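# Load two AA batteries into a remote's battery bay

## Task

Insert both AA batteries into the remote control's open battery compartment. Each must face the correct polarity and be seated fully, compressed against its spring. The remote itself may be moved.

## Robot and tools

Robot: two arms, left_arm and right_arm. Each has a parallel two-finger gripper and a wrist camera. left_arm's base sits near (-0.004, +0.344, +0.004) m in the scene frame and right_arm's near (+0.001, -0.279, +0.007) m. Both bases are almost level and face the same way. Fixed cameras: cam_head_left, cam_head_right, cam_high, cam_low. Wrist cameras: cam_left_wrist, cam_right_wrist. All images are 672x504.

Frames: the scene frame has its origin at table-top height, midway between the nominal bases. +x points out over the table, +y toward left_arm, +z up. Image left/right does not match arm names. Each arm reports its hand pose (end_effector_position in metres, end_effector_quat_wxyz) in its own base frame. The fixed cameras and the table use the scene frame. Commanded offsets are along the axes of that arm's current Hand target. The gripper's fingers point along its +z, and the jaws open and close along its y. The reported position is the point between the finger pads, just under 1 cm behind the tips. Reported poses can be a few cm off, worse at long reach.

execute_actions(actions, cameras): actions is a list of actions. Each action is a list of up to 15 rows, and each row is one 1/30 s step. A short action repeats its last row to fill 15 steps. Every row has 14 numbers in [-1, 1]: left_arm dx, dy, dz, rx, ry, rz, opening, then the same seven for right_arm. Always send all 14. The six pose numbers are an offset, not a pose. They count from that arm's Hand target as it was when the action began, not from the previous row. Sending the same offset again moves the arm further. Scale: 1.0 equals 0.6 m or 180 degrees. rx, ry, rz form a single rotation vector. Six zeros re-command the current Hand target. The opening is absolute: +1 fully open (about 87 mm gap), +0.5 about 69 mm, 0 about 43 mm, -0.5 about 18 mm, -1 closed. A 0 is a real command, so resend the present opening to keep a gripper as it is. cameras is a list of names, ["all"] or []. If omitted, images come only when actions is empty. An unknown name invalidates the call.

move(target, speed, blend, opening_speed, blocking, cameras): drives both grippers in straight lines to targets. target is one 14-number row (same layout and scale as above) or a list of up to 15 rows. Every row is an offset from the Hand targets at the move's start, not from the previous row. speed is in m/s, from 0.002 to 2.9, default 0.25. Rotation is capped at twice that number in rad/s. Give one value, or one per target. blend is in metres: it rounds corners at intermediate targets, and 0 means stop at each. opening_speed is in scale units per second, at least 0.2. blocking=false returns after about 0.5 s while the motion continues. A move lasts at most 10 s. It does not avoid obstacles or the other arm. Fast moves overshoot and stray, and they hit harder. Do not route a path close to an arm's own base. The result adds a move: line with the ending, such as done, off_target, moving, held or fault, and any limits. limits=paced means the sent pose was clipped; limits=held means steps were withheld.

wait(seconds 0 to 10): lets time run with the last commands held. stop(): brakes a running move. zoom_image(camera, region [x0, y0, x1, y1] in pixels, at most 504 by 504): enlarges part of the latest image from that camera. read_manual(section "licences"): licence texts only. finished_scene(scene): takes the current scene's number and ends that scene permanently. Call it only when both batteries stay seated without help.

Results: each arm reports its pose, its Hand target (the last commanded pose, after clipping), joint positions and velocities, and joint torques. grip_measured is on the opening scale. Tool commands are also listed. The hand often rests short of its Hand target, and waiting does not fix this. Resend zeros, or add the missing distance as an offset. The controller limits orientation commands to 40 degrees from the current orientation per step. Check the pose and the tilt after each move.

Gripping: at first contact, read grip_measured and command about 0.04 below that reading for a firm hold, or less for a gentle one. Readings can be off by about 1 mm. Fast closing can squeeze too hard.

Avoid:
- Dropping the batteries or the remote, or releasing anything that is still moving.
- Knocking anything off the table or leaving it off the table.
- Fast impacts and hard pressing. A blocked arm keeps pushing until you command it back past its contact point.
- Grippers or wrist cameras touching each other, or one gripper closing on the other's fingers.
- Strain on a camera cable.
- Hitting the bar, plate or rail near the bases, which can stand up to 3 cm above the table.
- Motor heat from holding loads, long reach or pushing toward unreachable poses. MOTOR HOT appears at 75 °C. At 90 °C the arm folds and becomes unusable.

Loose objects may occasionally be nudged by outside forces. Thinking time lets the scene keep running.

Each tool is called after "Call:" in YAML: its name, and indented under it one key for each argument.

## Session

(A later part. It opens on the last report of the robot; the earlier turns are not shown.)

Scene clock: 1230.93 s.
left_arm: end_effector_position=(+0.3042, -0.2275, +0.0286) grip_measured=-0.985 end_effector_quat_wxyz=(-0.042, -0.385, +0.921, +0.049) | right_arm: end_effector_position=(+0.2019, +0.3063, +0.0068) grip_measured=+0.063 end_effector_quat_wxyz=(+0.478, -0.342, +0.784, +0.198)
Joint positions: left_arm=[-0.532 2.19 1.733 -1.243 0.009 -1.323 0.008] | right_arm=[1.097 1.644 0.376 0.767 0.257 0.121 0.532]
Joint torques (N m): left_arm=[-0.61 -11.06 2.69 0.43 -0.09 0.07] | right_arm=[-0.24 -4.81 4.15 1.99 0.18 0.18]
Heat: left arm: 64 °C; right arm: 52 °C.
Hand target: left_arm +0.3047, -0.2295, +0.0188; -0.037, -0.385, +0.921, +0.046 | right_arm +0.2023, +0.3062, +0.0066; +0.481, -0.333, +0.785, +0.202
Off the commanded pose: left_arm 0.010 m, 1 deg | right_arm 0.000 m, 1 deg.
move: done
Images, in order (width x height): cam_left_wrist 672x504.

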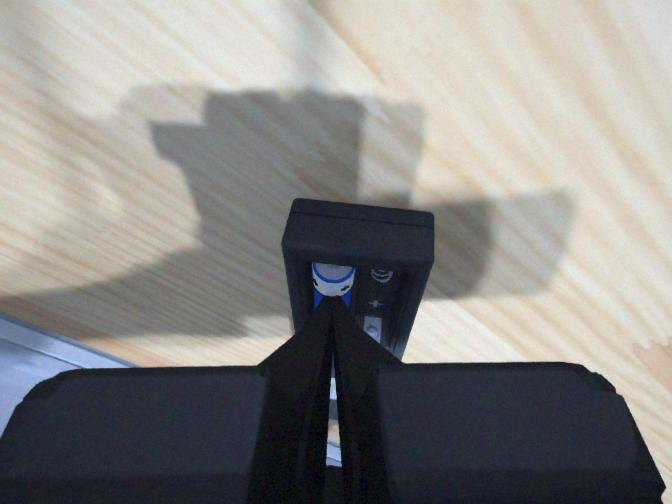

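Call:
move:
  target: [0.0067, -0.0008, 0.0110, 0, 0.0028, 0, -1.0, 0, 0, 0, 0, 0, 0, 0.0]
  speed: 0.03
  cameras: ["cam_left_wrist"]

Call:
zoom_image:
  camera: "cam_left_wrist"
  region: [255, 210, 415, 350]

Scene clock: 1236.37 s.
left_arm: end_effector_position=(+0.3040, -0.2279, +0.0282) grip_measured=-0.985 end_effector_quat_wxyz=(-0.040, -0.385, +0.921, +0.044) | right_arm: end_effector_position=(+0.2019, +0.3063, +0.0068) grip_measured=+0.063 end_effector_quat_wxyz=(+0.478, -0.342, +0.784, +0.198)
Joint positions: left_arm=[-0.532 2.179 1.717 -1.226 0.011 -1.323 0.008] | right_arm=[1.097 1.644 0.376 0.767 0.257 0.121 0.532]
Joint torques (N m): left_arm=[-1.2 -9.66 2.18 0.52 0 0] | right_arm=[-0.25 -4.82 4.16 1.99 0.18 0.18]
Heat: left arm: 64 °C; right arm: 52 °C.
Hand target: left_arm +0.3015, -0.2323, +0.0122; -0.042, -0.386, +0.921, +0.044 | right_arm +0.2023, +0.3062, +0.0066; +0.481, -0.333, +0.785, +0.202
Off the commanded pose: left_arm 0.017 m, 0 deg | right_arm 0.000 m, 1 deg.
move: off_target (left_arm)
Images, in order (width x height): cam_left_wrist 672x504.

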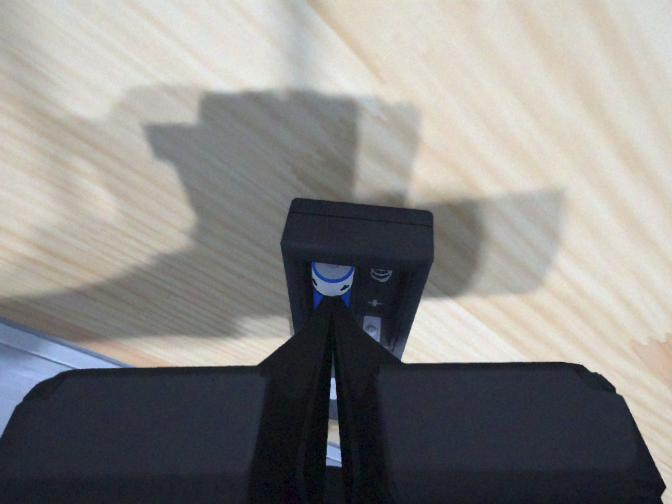

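Scaled by 3.150.

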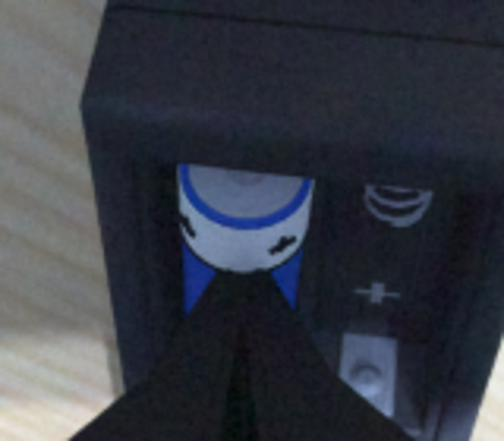

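Call:
wait:
  seconds: 0
  cameras: ["cam_right_wrist", "cam_low"]

Call:
zoom_image:
  camera: "cam_low"
  region: [280, 188, 330, 228]

Call:
zoom_image:
  camera: "cam_right_wrist"
  region: [265, 0, 345, 76]

Scene clock: 1246.37 s.
left_arm: end_effector_position=(+0.3040, -0.2279, +0.0282) grip_measured=-0.985 end_effector_quat_wxyz=(-0.040, -0.385, +0.921, +0.044) | right_arm: end_effector_position=(+0.2019, +0.3063, +0.0068) grip_measured=+0.063 end_effector_quat_wxyz=(+0.478, -0.342, +0.784, +0.198)
Joint positions: left_arm=[-0.532 2.179 1.717 -1.226 0.011 -1.323 0.008] | right_arm=[1.097 1.644 0.376 0.767 0.257 0.121 0.532]
Joint torques (N m): left_arm=[-1.25 -9.69 2.18 0.51 0.01 -0.01] | right_arm=[-0.24 -4.81 4.16 1.99 0.19 0.18]
Heat: left arm: 62 °C; right arm: 52 °C.
Hand target: left_arm +0.3015, -0.2323, +0.0122; -0.042, -0.386, +0.921, +0.044 | right_arm +0.2023, +0.3062, +0.0066; +0.481, -0.333, +0.785, +0.202
Tool commands: left_gripper/opening=-1.0 right_gripper/opening=+0.0
Off the commanded pose: left_arm 0.017 m, 0 deg | right_arm 0.000 m, 1 deg.
Images, in order (width x height): cam_low 672x504, cam_right_wrist 672x504.

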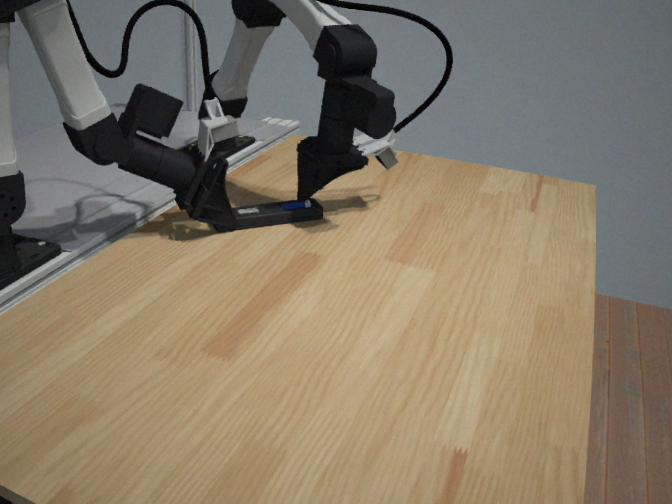

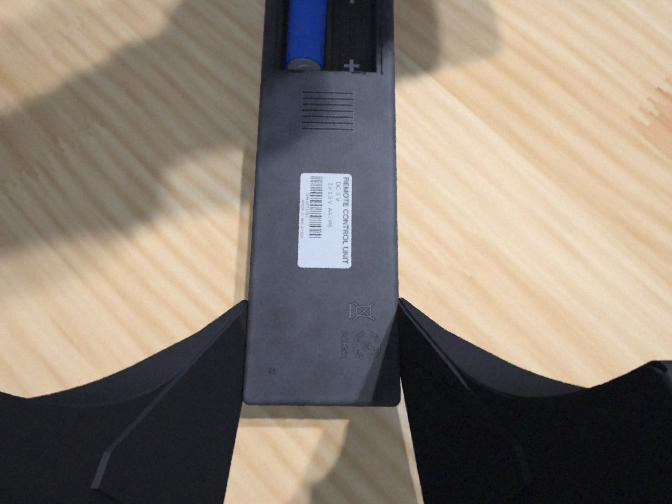

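Scaled by 10.080.

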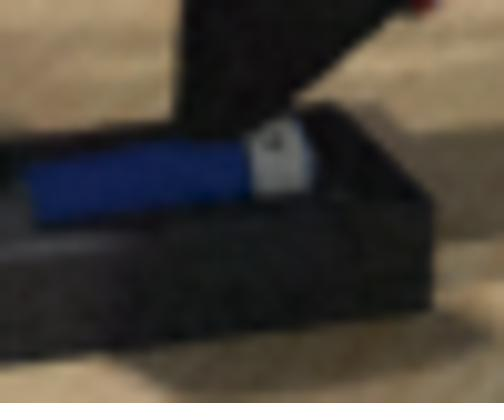

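Scaled by 6.300.

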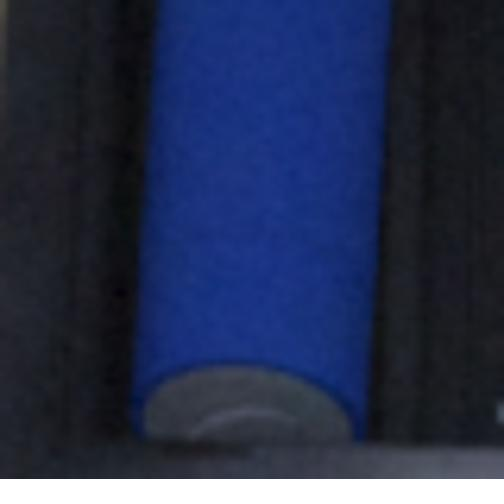

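Call:
move:
  target:
    - [-0.0010, 0.0030, -0.0580, 0, 0, 0, -1.0, 0, 0, 0, 0, 0, 0, 0.0]
    - [-0.0140, 0.0030, -0.0580, 0, 0, 0, -0.5, 0, 0, 0, 0, 0, 0, 0.0]
  speed: 0.08
  cameras: ["cam_left_wrist"]

Call:
zoom_image:
  camera: "cam_left_wrist"
  region: [255, 190, 415, 330]

Scene clock: 1274.07 s.
left_arm: end_effector_position=(+0.3041, -0.2274, +0.0431) grip_measured=-0.500 end_effector_quat_wxyz=(-0.043, -0.384, +0.921, +0.048) | right_arm: end_effector_position=(+0.2019, +0.3063, +0.0068) grip_measured=+0.063 end_effector_quat_wxyz=(+0.478, -0.342, +0.784, +0.198)
Joint positions: left_arm=[-0.531 2.179 1.774 -1.295 0.011 -1.32 0.25] | right_arm=[1.097 1.644 0.376 0.767 0.257 0.121 0.532]
Joint torques (N m): left_arm=[0.88 -10.8 7.06 -0.09 -0.03 0.2] | right_arm=[-0.24 -4.82 4.16 1.99 0.19 0.18]
Heat: left arm: 58 °C; right arm: 52 °C.
Hand target: left_arm +0.3099, -0.2268, +0.0466; -0.041, -0.386, +0.921, +0.044 | right_arm +0.2023, +0.3062, +0.0066; +0.481, -0.333, +0.785, +0.202
Off the commanded pose: left_arm 0.007 m, 1 deg | right_arm 0.000 m, 1 deg.
move: done
Images, in order (width x height): cam_left_wrist 672x504.

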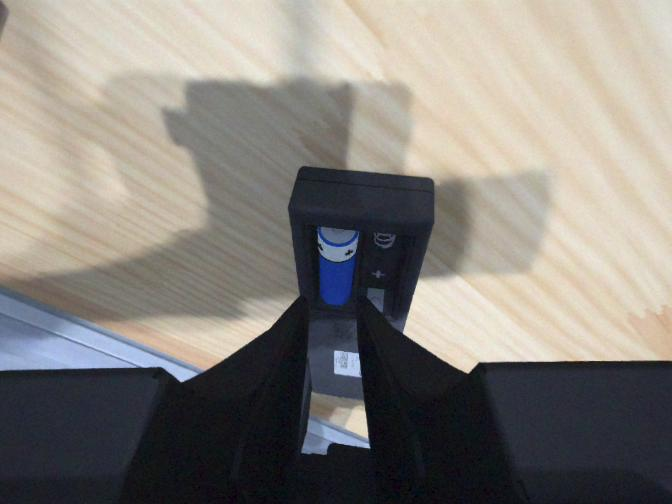

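Scaled by 3.150.

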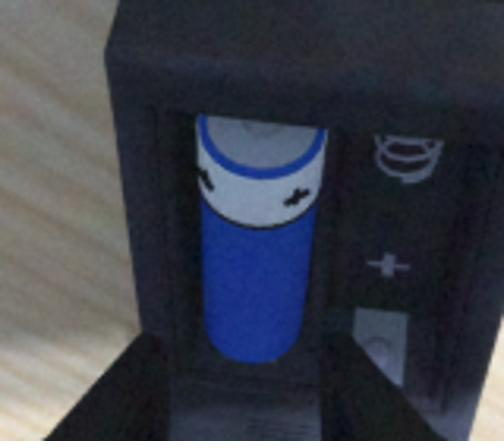

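Call:
move:
  target: [-0.0030, 0.0035, 0.0240, -0.0020, 0, 0, -0.5, 0, 0, 0, 0, 0, 0, 0.0]
  speed: 0.06

Call:
move:
  target: [-0.0010, 0.0010, 0.0125, 0, 0, 0, -0.5, 0, 0, 0, 0, 0, 0, 0.0]
  speed: 0.05
  cameras: ["cam_left_wrist"]

Call:
zoom_image:
  camera: "cam_left_wrist"
  region: [255, 210, 415, 350]

Scene clock: 1282.90 s.
left_arm: end_effector_position=(+0.3044, -0.2250, +0.0371) grip_measured=-0.500 end_effector_quat_wxyz=(-0.043, -0.385, +0.921, +0.048) | right_arm: end_effector_position=(+0.2019, +0.3063, +0.0068) grip_measured=+0.063 end_effector_quat_wxyz=(+0.478, -0.342, +0.784, +0.198)
Joint positions: left_arm=[-0.525 2.179 1.75 -1.27 0.011 -1.316 0.25] | right_arm=[1.097 1.644 0.376 0.767 0.257 0.121 0.532]
Joint torques (N m): left_arm=[0.75 -10.39 4.89 0.13 -0.06 0.2] | right_arm=[-0.24 -4.81 4.16 1.99 0.19 0.18]
Heat: left arm: 58 °C; right arm: 52 °C.
Hand target: left_arm +0.3081, -0.2234, +0.0325; -0.043, -0.385, +0.921, +0.047 | right_arm +0.2023, +0.3062, +0.0066; +0.481, -0.333, +0.785, +0.202
Off the commanded pose: left_arm 0.006 m, 0 deg | right_arm 0.000 m, 1 deg.
move: done

Scene clock: 1283.80 s.
left_arm: end_effector_position=(+0.3033, -0.2244, +0.0301) grip_measured=-0.500 end_effector_quat_wxyz=(-0.043, -0.384, +0.921, +0.048) | right_arm: end_effector_position=(+0.2019, +0.3063, +0.0068) grip_measured=+0.063 end_effector_quat_wxyz=(+0.478, -0.342, +0.784, +0.198)
Joint positions: left_arm=[-0.525 2.179 1.722 -1.241 0.011 -1.314 0.25] | right_arm=[1.097 1.644 0.376 0.767 0.257 0.121 0.532]
Joint torques (N m): left_arm=[0.92 -10.28 4.79 0.15 -0.06 0.2] | right_arm=[-0.25 -4.81 4.16 2 0.19 0.18]
Heat: left arm: 58 °C; right arm: 52 °C.
Hand target: left_arm +0.3072, -0.2221, +0.0251; -0.043, -0.385, +0.921, +0.047 | right_arm +0.2023, +0.3062, +0.0066; +0.481, -0.333, +0.785, +0.202
Off the commanded pose: left_arm 0.007 m, 0 deg | right_arm 0.000 m, 1 deg.
move: done
Images, in order (width x height): cam_left_wrist 672x504.

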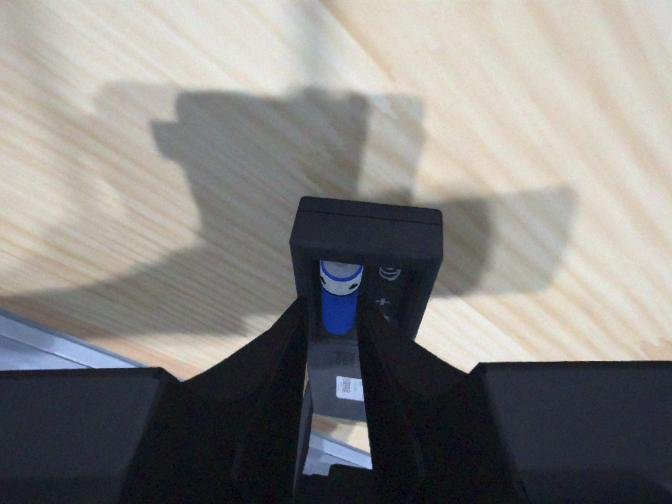

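Scaled by 3.150.

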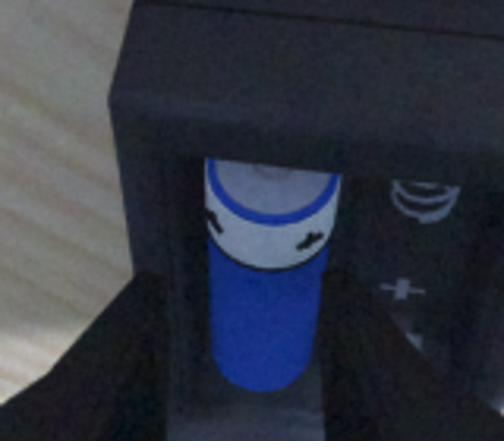

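Call:
move:
  target: [0, -0.0008, 0.0132, 0, 0, 0, -0.48, 0, 0, 0, 0, 0, 0, 0.0]
  speed: 0.04
  cameras: ["cam_left_wrist"]

Call:
zoom_image:
  camera: "cam_left_wrist"
  region: [255, 225, 415, 365]

Scene clock: 1292.23 s.
left_arm: end_effector_position=(+0.3029, -0.2241, +0.0258) grip_measured=-0.480 end_effector_quat_wxyz=(-0.042, -0.384, +0.921, +0.047) | right_arm: end_effector_position=(+0.2019, +0.3063, +0.0068) grip_measured=+0.063 end_effector_quat_wxyz=(+0.478, -0.342, +0.784, +0.198)
Joint positions: left_arm=[-0.525 2.179 1.705 -1.222 0.011 -1.314 0.26] | right_arm=[1.097 1.644 0.376 0.767 0.257 0.121 0.532]
Joint torques (N m): left_arm=[0.85 -9.72 4.33 0.24 -0.06 0.18] | right_arm=[-0.24 -4.81 4.16 1.99 0.19 0.18]
Heat: left arm: 58 °C; right arm: 52 °C.
Hand target: left_arm +0.3067, -0.2220, +0.0172; -0.043, -0.385, +0.921, +0.047 | right_arm +0.2023, +0.3062, +0.0066; +0.481, -0.333, +0.785, +0.202
Off the commanded pose: left_arm 0.010 m, 0 deg | right_arm 0.000 m, 1 deg.
move: done
Images, in order (width x height): cam_left_wrist 672x504.

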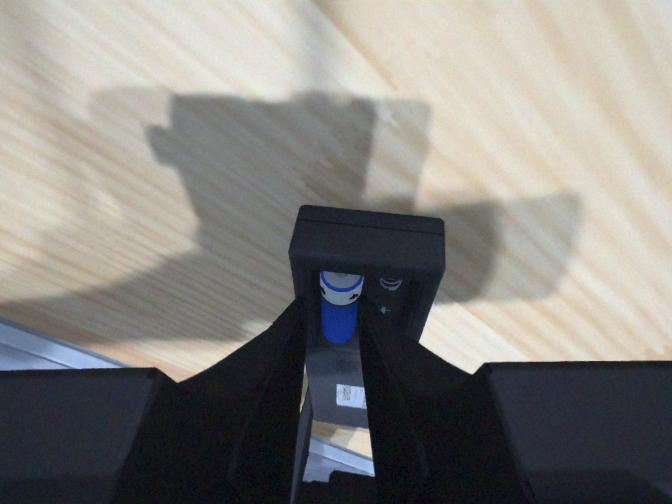

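Scaled by 3.150.

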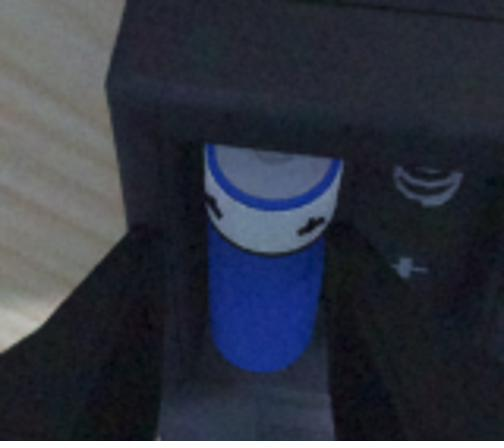

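Call:
move:
  target: [0.0005, -0.0045, -0.0050, 0.0020, 0, 0, -0.54, 0, 0, 0, 0, 0, 0, 0.0]
  speed: 0.04
  opening_speed: 0.5
  cameras: ["cam_left_wrist"]

Call:
zoom_image:
  camera: "cam_left_wrist"
  region: [255, 225, 415, 365]

Scene clock: 1298.57 s.
left_arm: end_effector_position=(+0.3030, -0.2251, +0.0259) grip_measured=-0.539 end_effector_quat_wxyz=(-0.043, -0.384, +0.921, +0.045) | right_arm: end_effector_position=(+0.2019, +0.3063, +0.0068) grip_measured=+0.063 end_effector_quat_wxyz=(+0.478, -0.342, +0.784, +0.198)
Joint positions: left_arm=[-0.525 2.179 1.705 -1.22 0.015 -1.314 0.23] | right_arm=[1.097 1.644 0.376 0.767 0.257 0.121 0.532]
Joint torques (N m): left_arm=[0.7 -9.5 5.52 0.17 -0.09 0.17] | right_arm=[-0.25 -4.81 4.16 1.99 0.19 0.18]
Heat: left arm: 58 °C; right arm: 52 °C.
Hand target: left_arm +0.3087, -0.2243, +0.0199; -0.041, -0.385, +0.921, +0.044 | right_arm +0.2023, +0.3062, +0.0066; +0.481, -0.333, +0.785, +0.202
Off the commanded pose: left_arm 0.008 m, 0 deg | right_arm 0.000 m, 1 deg.
move: done
Images, in order (width x height): cam_left_wrist 672x504.

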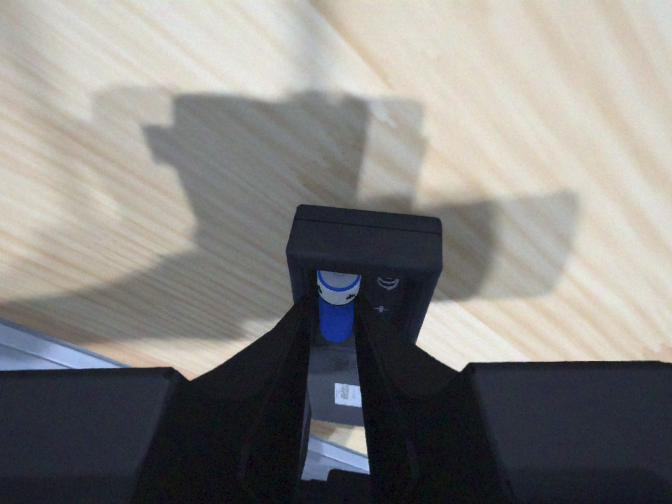

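Scaled by 3.150.

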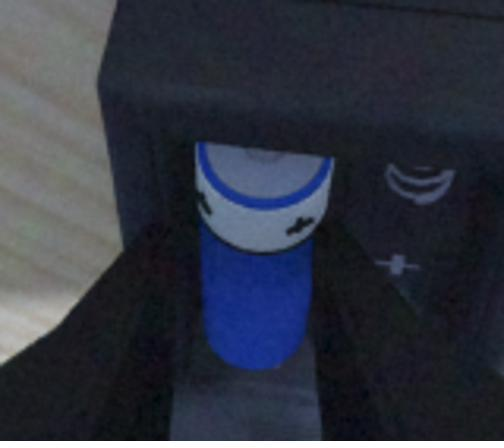

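Call:
move:
  target: [0.0005, -0.0050, -0.0020, 0.0033, 0, 0, -0.54, 0, 0, 0, 0, 0, 0, 0.0]
  speed: 0.04
  cameras: ["cam_left_wrist"]

Call:
zoom_image:
  camera: "cam_left_wrist"
  region: [255, 225, 415, 365]

Scene clock: 1306.40 s.
left_arm: end_effector_position=(+0.3029, -0.2252, +0.0260) grip_measured=-0.539 end_effector_quat_wxyz=(-0.044, -0.384, +0.921, +0.044) | right_arm: end_effector_position=(+0.2019, +0.3063, +0.0068) grip_measured=+0.063 end_effector_quat_wxyz=(+0.478, -0.342, +0.784, +0.198)
Joint positions: left_arm=[-0.525 2.179 1.705 -1.22 0.016 -1.314 0.23] | right_arm=[1.097 1.644 0.376 0.767 0.257 0.121 0.532]
Joint torques (N m): left_arm=[0.54 -9.42 6 0.21 -0.07 0.15] | right_arm=[-0.27 -4.81 4.16 1.99 0.18 0.18]
Heat: left arm: 58 °C; right arm: 52 °C.
Hand target: left_arm +0.3107, -0.2267, +0.0207; -0.040, -0.386, +0.921, +0.040 | right_arm +0.2023, +0.3062, +0.0066; +0.481, -0.333, +0.785, +0.202
Off the commanded pose: left_arm 0.010 m, 1 deg | right_arm 0.000 m, 1 deg.
move: done
Images, in order (width x height): cam_left_wrist 672x504.

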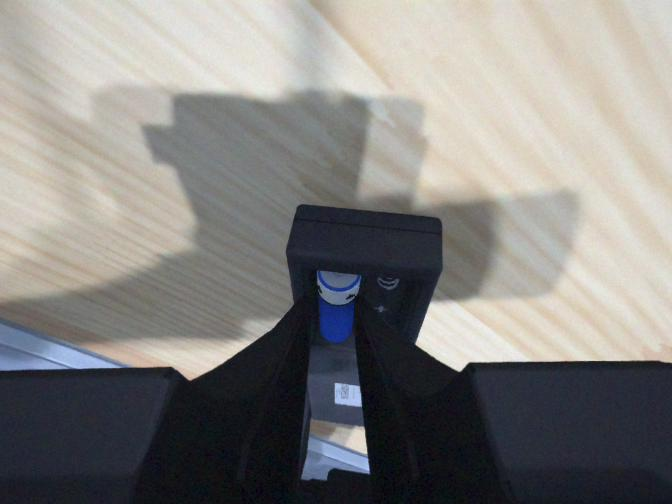

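Scaled by 3.150.

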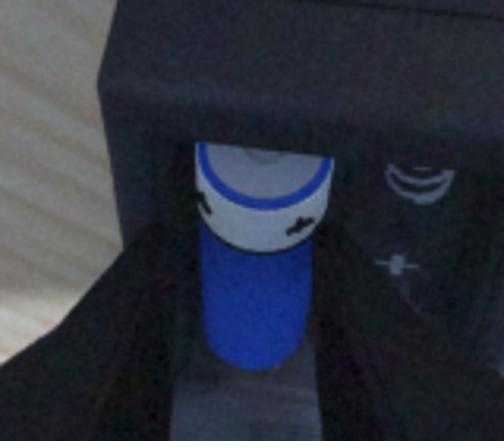

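Call:
move:
  target:
    - [-0.0008, 0.0010, -0.0400, 0, 0, 0, -0.5, 0, 0, 0, 0, 0, 0, 0.0]
    - [-0.0008, 0.0010, -0.0400, 0, 0, 0, -1.0, 0, 0, 0, 0, 0, 0, 0.0]
  speed: 0.08

Call:
move:
  target: [0.0, 0.0, 0.0230, 0, 0, 0, -1.0, 0, 0, 0, 0, 0, 0, 0.0]
  speed: 0.06
  cameras: ["cam_left_wrist"]

Call:
zoom_image:
  camera: "cam_left_wrist"
  region: [255, 200, 415, 340]

Scene clock: 1316.70 s.
left_arm: end_effector_position=(+0.3072, -0.2279, +0.0416) grip_measured=-0.985 end_effector_quat_wxyz=(-0.043, -0.384, +0.921, +0.042) | right_arm: end_effector_position=(+0.2019, +0.3063, +0.0068) grip_measured=+0.063 end_effector_quat_wxyz=(+0.478, -0.342, +0.784, +0.198)
Joint positions: left_arm=[-0.525 2.181 1.772 -1.28 0.017 -1.314 0.008] | right_arm=[1.097 1.644 0.376 0.767 0.257 0.121 0.532]
Joint torques (N m): left_arm=[0.79 -10.76 6.99 -0.06 -0.07 0.18] | right_arm=[-0.24 -4.81 4.16 1.99 0.19 0.18]
Heat: left arm: 57 °C; right arm: 52 °C.
Hand target: left_arm +0.3131, -0.2269, +0.0447; -0.040, -0.386, +0.921, +0.040 | right_arm +0.2023, +0.3062, +0.0066; +0.481, -0.333, +0.785, +0.202
Off the commanded pose: left_arm 0.007 m, 0 deg | right_arm 0.000 m, 1 deg.
move: done

Scene clock: 1317.67 s.
left_arm: end_effector_position=(+0.3078, -0.2282, +0.0361) grip_measured=-0.985 end_effector_quat_wxyz=(-0.041, -0.384, +0.922, +0.039) | right_arm: end_effector_position=(+0.2019, +0.3063, +0.0068) grip_measured=+0.063 end_effector_quat_wxyz=(+0.478, -0.342, +0.784, +0.198)
Joint positions: left_arm=[-0.525 2.181 1.751 -1.252 0.017 -1.314 0.008] | right_arm=[1.097 1.644 0.376 0.767 0.257 0.121 0.532]
Joint torques (N m): left_arm=[0.76 -10.3 4.88 0.16 -0.07 0.18] | right_arm=[-0.24 -4.81 4.15 2 0.18 0.18]
Heat: left arm: 57 °C; right arm: 52 °C.
Hand target: left_arm +0.3117, -0.2264, +0.0310; -0.039, -0.386, +0.921, +0.039 | right_arm +0.2023, +0.3062, +0.0066; +0.481, -0.333, +0.785, +0.202
Off the commanded pose: left_arm 0.007 m, 0 deg | right_arm 0.000 m, 1 deg.
move: done
Images, in order (width x height): cam_left_wrist 672x504.

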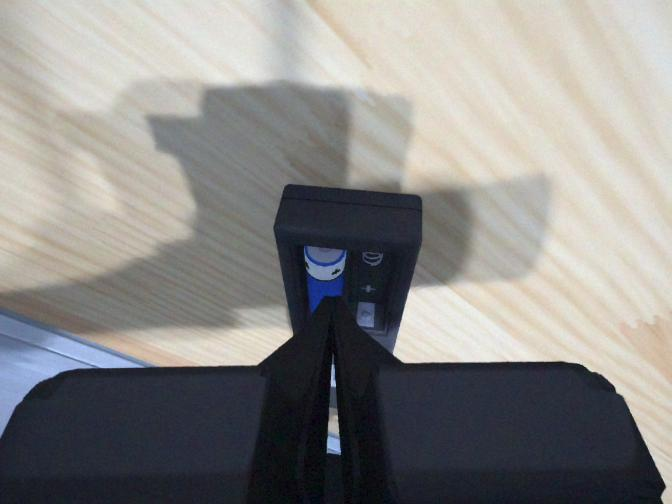

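Scaled by 3.150.

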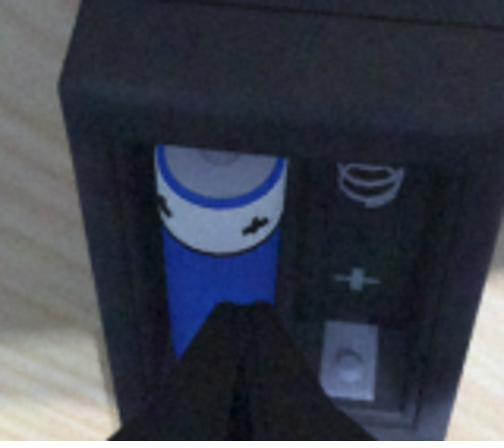

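Call:
move:
  target: [0.0, 0.0010, 0.0170, 0, 0, 0, -1.0, 0, 0, 0, 0, 0, 0, 0.0]
  speed: 0.04

Call:
move:
  target: [0.0, 0.0040, 0.0083, -0.0028, 0, 0, -1.0, 0, 0, 0, 0, 0, 0, 0.0]
  speed: 0.03
  cameras: ["cam_left_wrist"]

Call:
zoom_image:
  camera: "cam_left_wrist"
  region: [245, 210, 405, 350]

Scene clock: 1321.63 s.
left_arm: end_effector_position=(+0.3056, -0.2272, +0.0293) grip_measured=-0.985 end_effector_quat_wxyz=(-0.042, -0.384, +0.921, +0.040) | right_arm: end_effector_position=(+0.2019, +0.3063, +0.0068) grip_measured=+0.063 end_effector_quat_wxyz=(+0.478, -0.342, +0.784, +0.198)
Joint positions: left_arm=[-0.525 2.181 1.722 -1.228 0.018 -1.314 0.008] | right_arm=[1.097 1.644 0.376 0.767 0.257 0.121 0.532]
Joint torques (N m): left_arm=[0.73 -10.07 4.18 0.3 -0.09 0.17] | right_arm=[-0.24 -4.81 4.16 1.99 0.18 0.18]
Heat: left arm: 57 °C; right arm: 52 °C.
Hand target: left_arm +0.3102, -0.2255, +0.0209; -0.039, -0.386, +0.921, +0.040 | right_arm +0.2023, +0.3062, +0.0066; +0.481, -0.333, +0.785, +0.202
Off the commanded pose: left_arm 0.010 m, 0 deg | right_arm 0.000 m, 1 deg.
move: done

Scene clock: 1322.33 s.
left_arm: end_effector_position=(+0.3044, -0.2283, +0.0288) grip_measured=-0.985 end_effector_quat_wxyz=(-0.048, -0.385, +0.921, +0.037) | right_arm: end_effector_position=(+0.2019, +0.3063, +0.0068) grip_measured=+0.063 end_effector_quat_wxyz=(+0.478, -0.342, +0.784, +0.198)
Joint positions: left_arm=[-0.523 2.181 1.717 -1.224 0.032 -1.314 0.008] | right_arm=[1.097 1.644 0.376 0.767 0.257 0.121 0.532]
Joint torques (N m): left_arm=[0.53 -9.85 3.3 0.37 -0.25 0.17] | right_arm=[-0.24 -4.81 4.15 1.99 0.19 0.18]
Heat: left arm: 57 °C; right arm: 52 °C.
Hand target: left_arm +0.3080, -0.2236, +0.0162; -0.041, -0.386, +0.921, +0.044 | right_arm +0.2023, +0.3062, +0.0066; +0.481, -0.333, +0.785, +0.202
Off the commanded pose: left_arm 0.014 m, 1 deg | right_arm 0.000 m, 1 deg.
move: off_target (left_arm)
Images, in order (width x height): cam_left_wrist 672x504.

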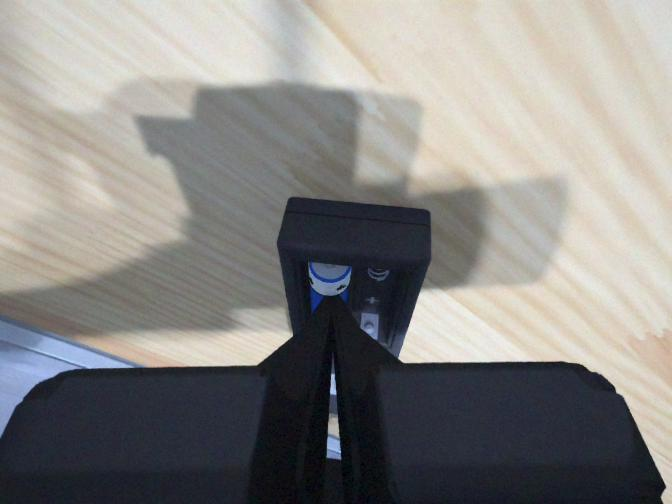

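Scaled by 3.150.

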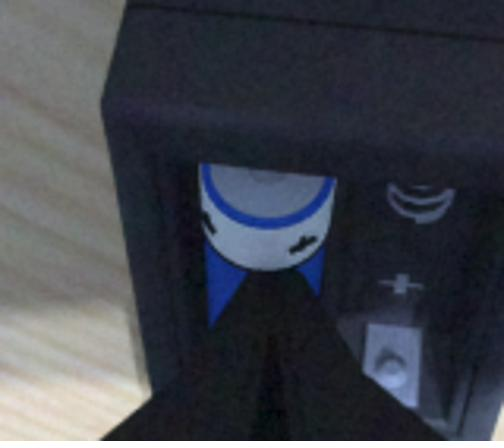

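Call:
move:
  target: [0.0, 0.0130, 0.0050, -0.0111, 0, 0, -1.0, 0, 0, 0, 0, 0, 0, 0.0]
  speed: 0.03
  cameras: ["cam_left_wrist"]

Call:
zoom_image:
  camera: "cam_left_wrist"
  region: [245, 210, 405, 350]

Scene clock: 1325.00 s.
left_arm: end_effector_position=(+0.3044, -0.2283, +0.0288) grip_measured=-0.985 end_effector_quat_wxyz=(-0.048, -0.385, +0.921, +0.037) | right_arm: end_effector_position=(+0.2019, +0.3063, +0.0068) grip_measured=+0.063 end_effector_quat_wxyz=(+0.478, -0.342, +0.784, +0.198)
Joint positions: left_arm=[-0.523 2.181 1.717 -1.224 0.032 -1.313 0.008] | right_arm=[1.097 1.644 0.376 0.767 0.257 0.121 0.532]
Joint torques (N m): left_arm=[0.64 -9.37 2.96 0.13 -0.34 0.19] | right_arm=[-0.24 -4.79 4.15 1.99 0.19 0.18]
Heat: left arm: 57 °C; right arm: 52 °C.
Hand target: left_arm +0.3022, -0.2180, +0.0141; -0.048, -0.385, +0.920, +0.060 | right_arm +0.2023, +0.3062, +0.0066; +0.481, -0.333, +0.785, +0.202
Off the commanded pose: left_arm 0.018 m, 3 deg | right_arm 0.000 m, 1 deg.
move: off_target (left_arm)
Images, in order (width x height): cam_left_wrist 672x504.

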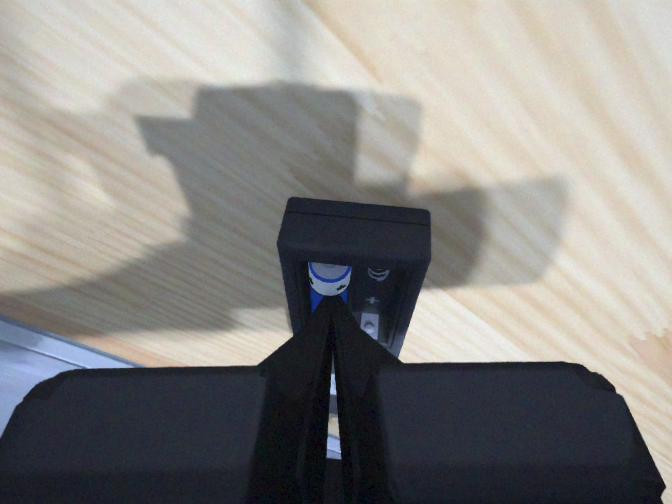

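Scaled by 3.150.

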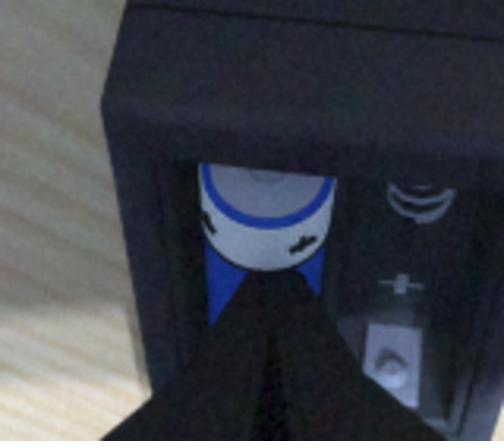

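Call:
move:
  target: [0.0067, 0.0125, 0.0060, -0.0111, 0, 0, -1.0, 0, 0, 0, 0, 0, 0, 0.0]
  speed: 0.03
  cameras: ["cam_left_wrist"]

Call:
zoom_image:
  camera: "cam_left_wrist"
  region: [245, 210, 405, 350]

Scene clock: 1327.97 s.
left_arm: end_effector_position=(+0.3040, -0.2281, +0.0284) grip_measured=-0.985 end_effector_quat_wxyz=(-0.049, -0.385, +0.921, +0.037) | right_arm: end_effector_position=(+0.2019, +0.3063, +0.0068) grip_measured=+0.063 end_effector_quat_wxyz=(+0.478, -0.342, +0.784, +0.198)
Joint positions: left_arm=[-0.523 2.181 1.716 -1.224 0.032 -1.313 0.008] | right_arm=[1.097 1.644 0.376 0.767 0.257 0.121 0.532]
Joint torques (N m): left_arm=[-0.29 -9.13 2.35 -0.08 -0.44 0.1] | right_arm=[-0.25 -4.81 4.16 1.99 0.18 0.18]
Heat: left arm: 57 °C; right arm: 52 °C.
Hand target: left_arm +0.2936, -0.2154, +0.0118; -0.054, -0.384, +0.919, +0.076 | right_arm +0.2023, +0.3062, +0.0066; +0.481, -0.333, +0.785, +0.202
Off the commanded pose: left_arm 0.023 m, 4 deg | right_arm 0.000 m, 1 deg.
move: off_target (left_arm)
Images, in order (width x height): cam_left_wrist 672x504.

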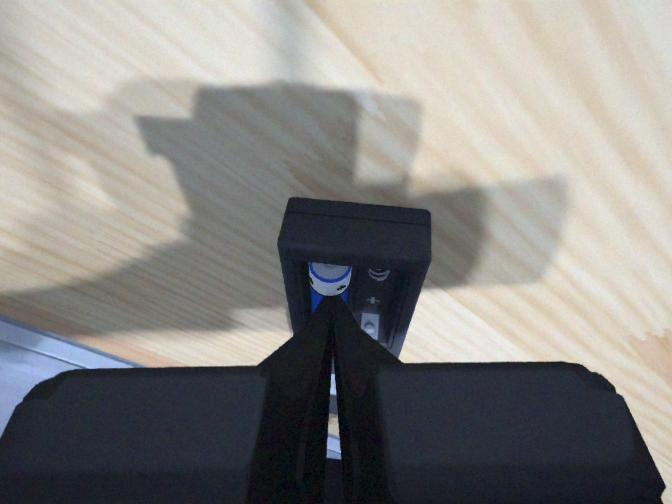

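Scaled by 3.150.

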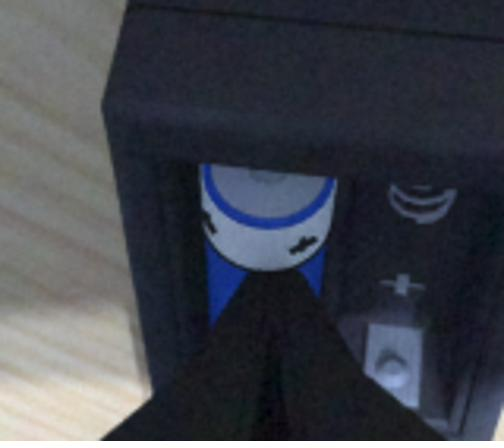

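Call:
move:
  target: [0.0030, 0.0125, 0.0040, -0.0111, 0, 0, -1.0, 0, 0, 0, 0, 0, 0, 0.0]
  speed: 0.03
  cameras: ["cam_left_wrist"]

Call:
zoom_image:
  camera: "cam_left_wrist"
  region: [245, 210, 405, 350]

Scene clock: 1330.77 s.
left_arm: end_effector_position=(+0.3027, -0.2273, +0.0286) grip_measured=-0.985 end_effector_quat_wxyz=(-0.051, -0.385, +0.921, +0.040) | right_arm: end_effector_position=(+0.2019, +0.3063, +0.0068) grip_measured=+0.063 end_effector_quat_wxyz=(+0.478, -0.342, +0.784, +0.198)
Joint positions: left_arm=[-0.523 2.181 1.715 -1.23 0.032 -1.313 0.008] | right_arm=[1.097 1.644 0.376 0.767 0.257 0.121 0.532]
Joint torques (N m): left_arm=[-0.59 -8.73 2.26 -0.28 -0.53 0.08] | right_arm=[-0.25 -4.81 4.15 1.99 0.19 0.18]
Heat: left arm: 56 °C; right arm: 52 °C.
Hand target: left_arm +0.2868, -0.2113, +0.0109; -0.061, -0.383, +0.917, +0.092 | right_arm +0.2023, +0.3062, +0.0066; +0.481, -0.333, +0.785, +0.202
Off the commanded pose: left_arm 0.029 m, 6 deg | right_arm 0.000 m, 1 deg.
move: off_target (left_arm)
Images, in order (width x height): cam_left_wrist 672x504.

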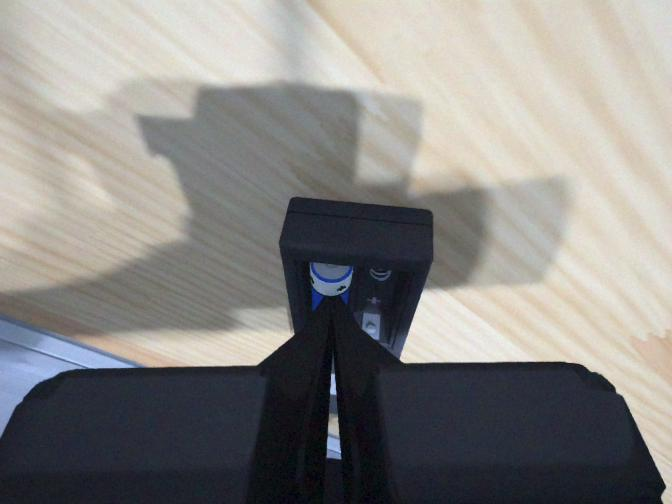

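Scaled by 3.150.

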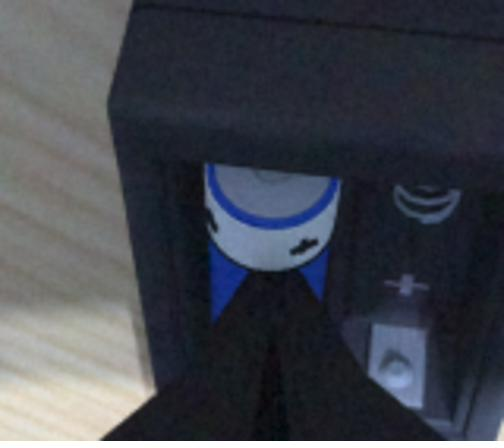

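Call:
move:
  target: [0.0010, 0.0125, 0.0060, -0.0111, 0, 0, -1.0, 0, 0, 0, 0, 0, 0, 0.0]
  speed: 0.03
  cameras: ["cam_left_wrist"]

Call:
zoom_image:
  camera: "cam_left_wrist"
  region: [245, 210, 405, 350]

Scene clock: 1334.37 s.
left_arm: end_effector_position=(+0.3020, -0.2266, +0.0287) grip_measured=-0.985 end_effector_quat_wxyz=(-0.051, -0.385, +0.921, +0.042) | right_arm: end_effector_position=(+0.2019, +0.3063, +0.0068) grip_measured=+0.063 end_effector_quat_wxyz=(+0.478, -0.342, +0.784, +0.198)
Joint positions: left_arm=[-0.523 2.181 1.715 -1.234 0.031 -1.313 0.008] | right_arm=[1.097 1.644 0.376 0.767 0.257 0.121 0.532]
Joint torques (N m): left_arm=[-0.68 -8.23 1.95 -0.49 -0.6 0.07] | right_arm=[-0.24 -4.81 4.15 1.99 0.18 0.18]
Heat: left arm: 56 °C; right arm: 52 °C.
Hand target: left_arm +0.2805, -0.2061, +0.0090; -0.068, -0.382, +0.915, +0.108 | right_arm +0.2023, +0.3062, +0.0066; +0.481, -0.333, +0.785, +0.202
Off the commanded pose: left_arm 0.036 m, 8 deg | right_arm 0.000 m, 1 deg.
move: off_target (left_arm)
Images, in order (width x height): cam_left_wrist 672x504.

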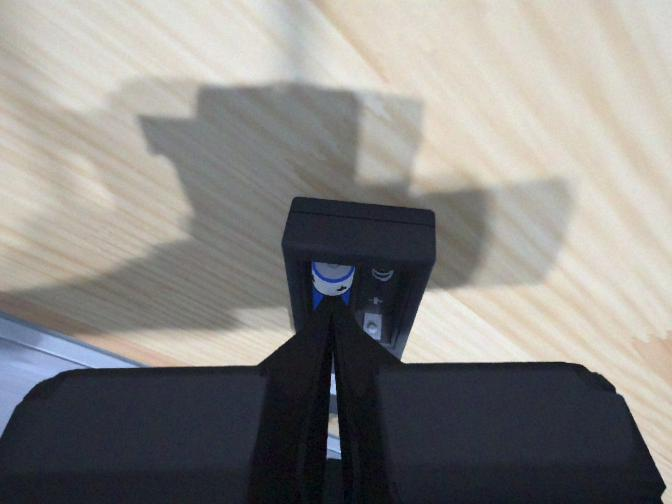

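Scaled by 3.150.

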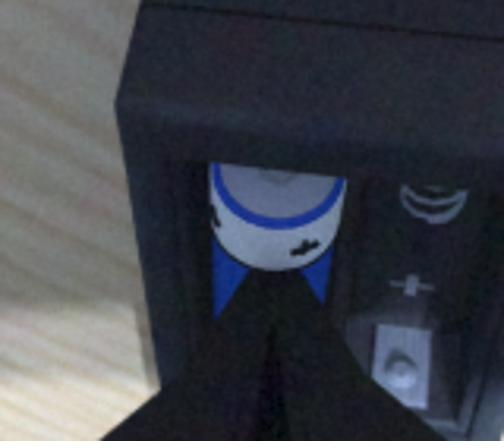

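Call:
zoom_image:
  camera: "cam_left_wrist"
  region: [280, 255, 440, 345]

Scaled by 3.150.

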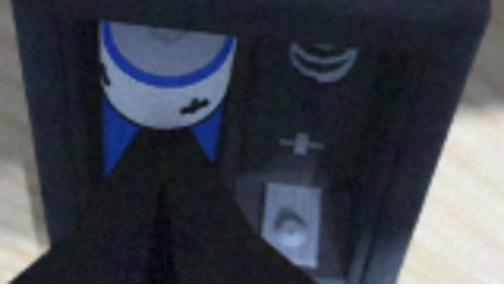

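Call:
move:
  target:
    - [0.0040, -0.0180, -0.0500, 0.0236, 0, 0, -1.0, 0, 0, 0, 0, 0, 0, 0.0]
    - [0.00857, -0.03613, -0.07952, 0.0472, 0, 0, -0.3, 0, 0, 0, 0, 0, 0, 0.0]
  speed: 0.08
  cameras: ["cam_left_wrist"]

Call:
zoom_image:
  camera: "cam_left_wrist"
  region: [260, 190, 440, 340]

Scene clock: 1367.03 s.
left_arm: end_effector_position=(+0.2927, -0.2224, +0.0349) grip_measured=-0.300 end_effector_quat_wxyz=(-0.058, -0.381, +0.920, +0.064) | right_arm: end_effector_position=(+0.2005, +0.3072, +0.0067) grip_measured=+0.063 end_effector_quat_wxyz=(+0.477, -0.344, +0.784, +0.201)
Joint positions: left_arm=[-0.533 2.181 1.735 -1.297 0.015 -1.317 0.35] | right_arm=[1.099 1.644 0.376 0.767 0.253 0.121 0.532]
Joint torques (N m): left_arm=[-0.81 -14.26 6.9 0.01 0 -0.05] | right_arm=[-0.5 -4.81 4.15 2 0.23 0.18]
Heat: left arm: 54 °C; right arm: 52 °C.
Hand target: left_arm +0.3016, -0.2315, +0.0500; -0.039, -0.386, +0.921, +0.040 | right_arm +0.2023, +0.3062, +0.0066; +0.481, -0.333, +0.785, +0.202
Off the commanded pose: left_arm 0.020 m, 4 deg | right_arm 0.002 m, 1 deg.
move: off_target (left_arm); target 2's new opening was sent with left_arm's hand 0.020 m and 4 deg from that target
Images, in order (width x height): cam_left_wrist 672x504.

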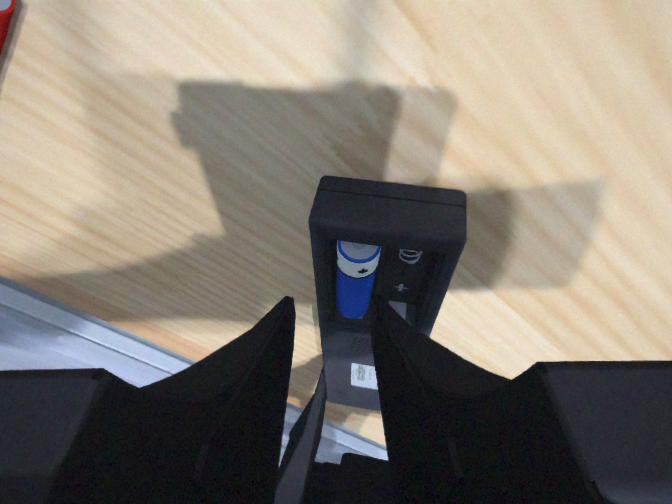

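Scaled by 2.800.

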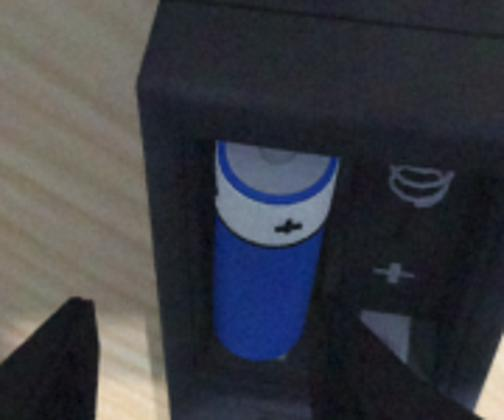

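Call:
move:
  target: [0.0006, -0.0025, 0.0320, 0, 0, 0, -0.3, 0, 0, 0, 0, 0, 0, 0.0]
  speed: 0.06
  cameras: ["cam_left_wrist"]

Call:
zoom_image:
  camera: "cam_left_wrist"
  region: [270, 220, 450, 370]

Scene clock: 1375.70 s.
left_arm: end_effector_position=(+0.2988, -0.2260, +0.0262) grip_measured=-0.300 end_effector_quat_wxyz=(-0.047, -0.383, +0.921, +0.051) | right_arm: end_effector_position=(+0.2005, +0.3072, +0.0067) grip_measured=+0.063 end_effector_quat_wxyz=(+0.477, -0.344, +0.784, +0.201)
Joint positions: left_arm=[-0.533 2.181 1.707 -1.234 0.015 -1.319 0.35] | right_arm=[1.099 1.644 0.376 0.767 0.253 0.121 0.532]
Joint torques (N m): left_arm=[-1.06 -12.93 4.79 0.14 -0.01 -0.04] | right_arm=[-0.5 -4.81 4.15 1.99 0.24 0.18]
Heat: left arm: 56 °C; right arm: 52 °C.
Hand target: left_arm +0.3005, -0.2320, +0.0308; -0.039, -0.386, +0.921, +0.039 | right_arm +0.2023, +0.3062, +0.0066; +0.481, -0.333, +0.785, +0.202
Off the commanded pose: left_arm 0.008 m, 2 deg | right_arm 0.002 m, 1 deg.
move: done
Images, in order (width x height): cam_left_wrist 672x504.

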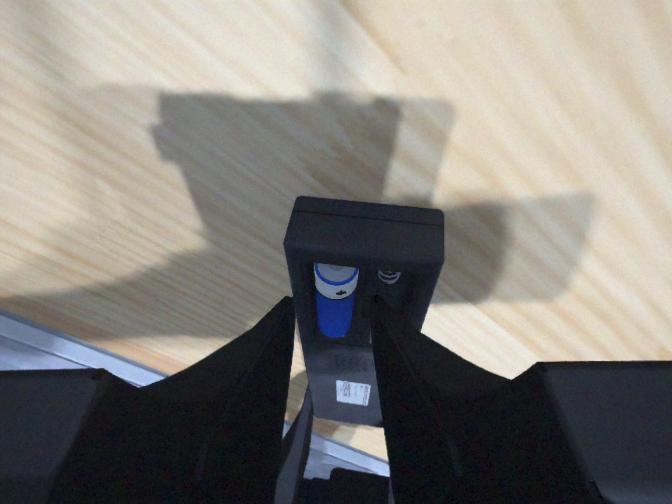

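Scaled by 2.800.

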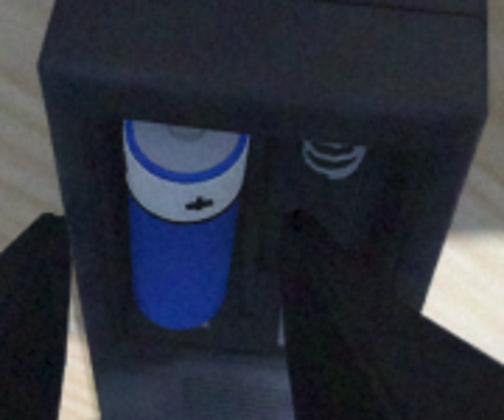

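Call:
move:
  target: [0.0050, 0.0040, -0.0010, -0.0022, 0, 0, -0.26, 0, 0, 0, 0, 0, 0, 0.0]
  speed: 0.05
  cameras: ["cam_left_wrist"]

Call:
zoom_image:
  camera: "cam_left_wrist"
  region: [270, 220, 450, 370]

Scene clock: 1381.60 s.
left_arm: end_effector_position=(+0.2954, -0.2279, +0.0249) grip_measured=-0.260 end_effector_quat_wxyz=(-0.049, -0.381, +0.922, +0.053) | right_arm: end_effector_position=(+0.2005, +0.3072, +0.0067) grip_measured=+0.063 end_effector_quat_wxyz=(+0.477, -0.344, +0.784, +0.201)
Joint positions: left_arm=[-0.542 2.181 1.701 -1.234 0.015 -1.325 0.37] | right_arm=[1.099 1.644 0.376 0.767 0.253 0.121 0.532]
Joint torques (N m): left_arm=[-0.84 -13.45 4.75 0.06 -0.02 -0.05] | right_arm=[-0.5 -4.81 4.16 2 0.23 0.18]
Heat: left arm: 57 °C; right arm: 52 °C.
Hand target: left_arm +0.2967, -0.2325, +0.0318; -0.041, -0.386, +0.921, +0.043 | right_arm +0.2023, +0.3062, +0.0066; +0.481, -0.333, +0.785, +0.202
Off the commanded pose: left_arm 0.008 m, 2 deg | right_arm 0.002 m, 1 deg.
move: done
Images, in order (width x height): cam_left_wrist 672x504.

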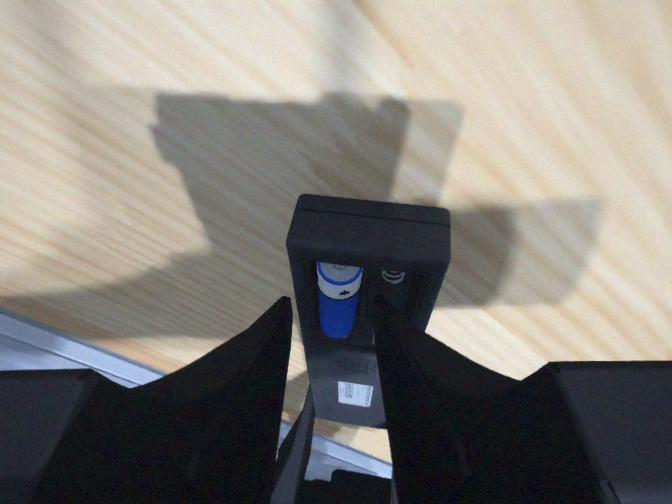

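Scaled by 2.800.

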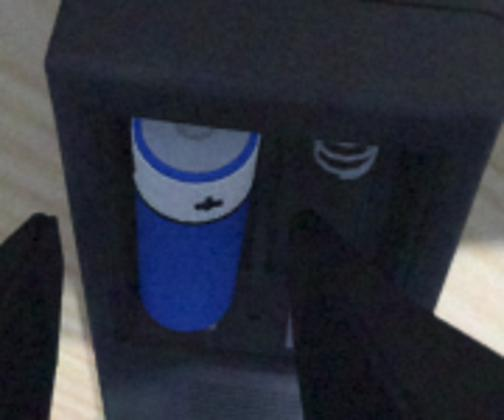

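Call:
move:
  target: [0.0, 0.0004, 0.0060, 0, 0, 0, -0.26, 0, 0, 0, 0, 0, 0, 0.0]
  speed: 0.04

Scene clock: 1385.50 s.
left_arm: end_effector_position=(+0.2934, -0.2270, +0.0220) grip_measured=-0.260 end_effector_quat_wxyz=(-0.050, -0.381, +0.922, +0.056) | right_arm: end_effector_position=(+0.2005, +0.3072, +0.0067) grip_measured=+0.063 end_effector_quat_wxyz=(+0.477, -0.344, +0.784, +0.201)
Joint positions: left_arm=[-0.542 2.181 1.688 -1.227 0.015 -1.325 0.37] | right_arm=[1.099 1.644 0.376 0.767 0.253 0.121 0.532]
Joint torques (N m): left_arm=[-0.76 -13.37 4.71 0.09 -0.03 -0.05] | right_arm=[-0.5 -4.82 4.16 2 0.24 0.18]
Heat: left arm: 57 °C; right arm: 52 °C.
Hand target: left_arm +0.2962, -0.2322, +0.0282; -0.041, -0.386, +0.921, +0.043 | right_arm +0.2023, +0.3062, +0.0066; +0.481, -0.333, +0.785, +0.202
Off the commanded pose: left_arm 0.009 m, 2 deg | right_arm 0.002 m, 1 deg.
move: done

Call:
move:
  target: [0.0, -0.0042, 0.0010, 0.0028, 0, 0, -0.26, 0, 0, 0, 0, 0, 0, 0.0]
  speed: 0.04
  cameras: ["cam_left_wrist"]

Call:
zoom_image:
  camera: "cam_left_wrist"
  region: [270, 220, 450, 370]

Scene clock: 1389.17 s.
left_arm: end_effector_position=(+0.2955, -0.2283, +0.0216) grip_measured=-0.260 end_effector_quat_wxyz=(-0.047, -0.381, +0.922, +0.052) | right_arm: end_effector_position=(+0.2005, +0.3072, +0.0067) grip_measured=+0.063 end_effector_quat_wxyz=(+0.477, -0.344, +0.784, +0.201)
Joint positions: left_arm=[-0.542 2.181 1.688 -1.217 0.015 -1.326 0.37] | right_arm=[1.099 1.644 0.376 0.767 0.253 0.121 0.532]
Joint torques (N m): left_arm=[-0.84 -13.2 4.75 0.12 0 -0.05] | right_arm=[-0.49 -4.82 4.15 1.99 0.23 0.18]
Heat: left arm: 57 °C; right arm: 52 °C.
Hand target: left_arm +0.2978, -0.2339, +0.0273; -0.039, -0.386, +0.921, +0.039 | right_arm +0.2023, +0.3062, +0.0066; +0.481, -0.333, +0.785, +0.202
Off the commanded pose: left_arm 0.008 m, 2 deg | right_arm 0.002 m, 1 deg.
move: done
Images, in order (width x height): cam_left_wrist 672x504.

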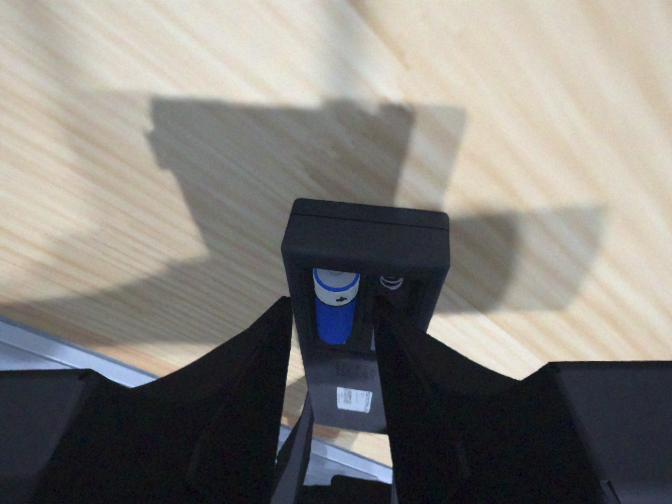

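Scaled by 2.800.

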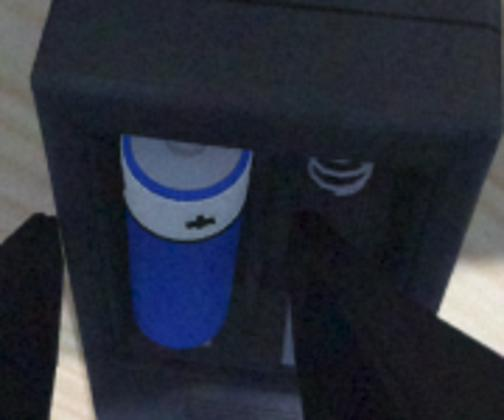

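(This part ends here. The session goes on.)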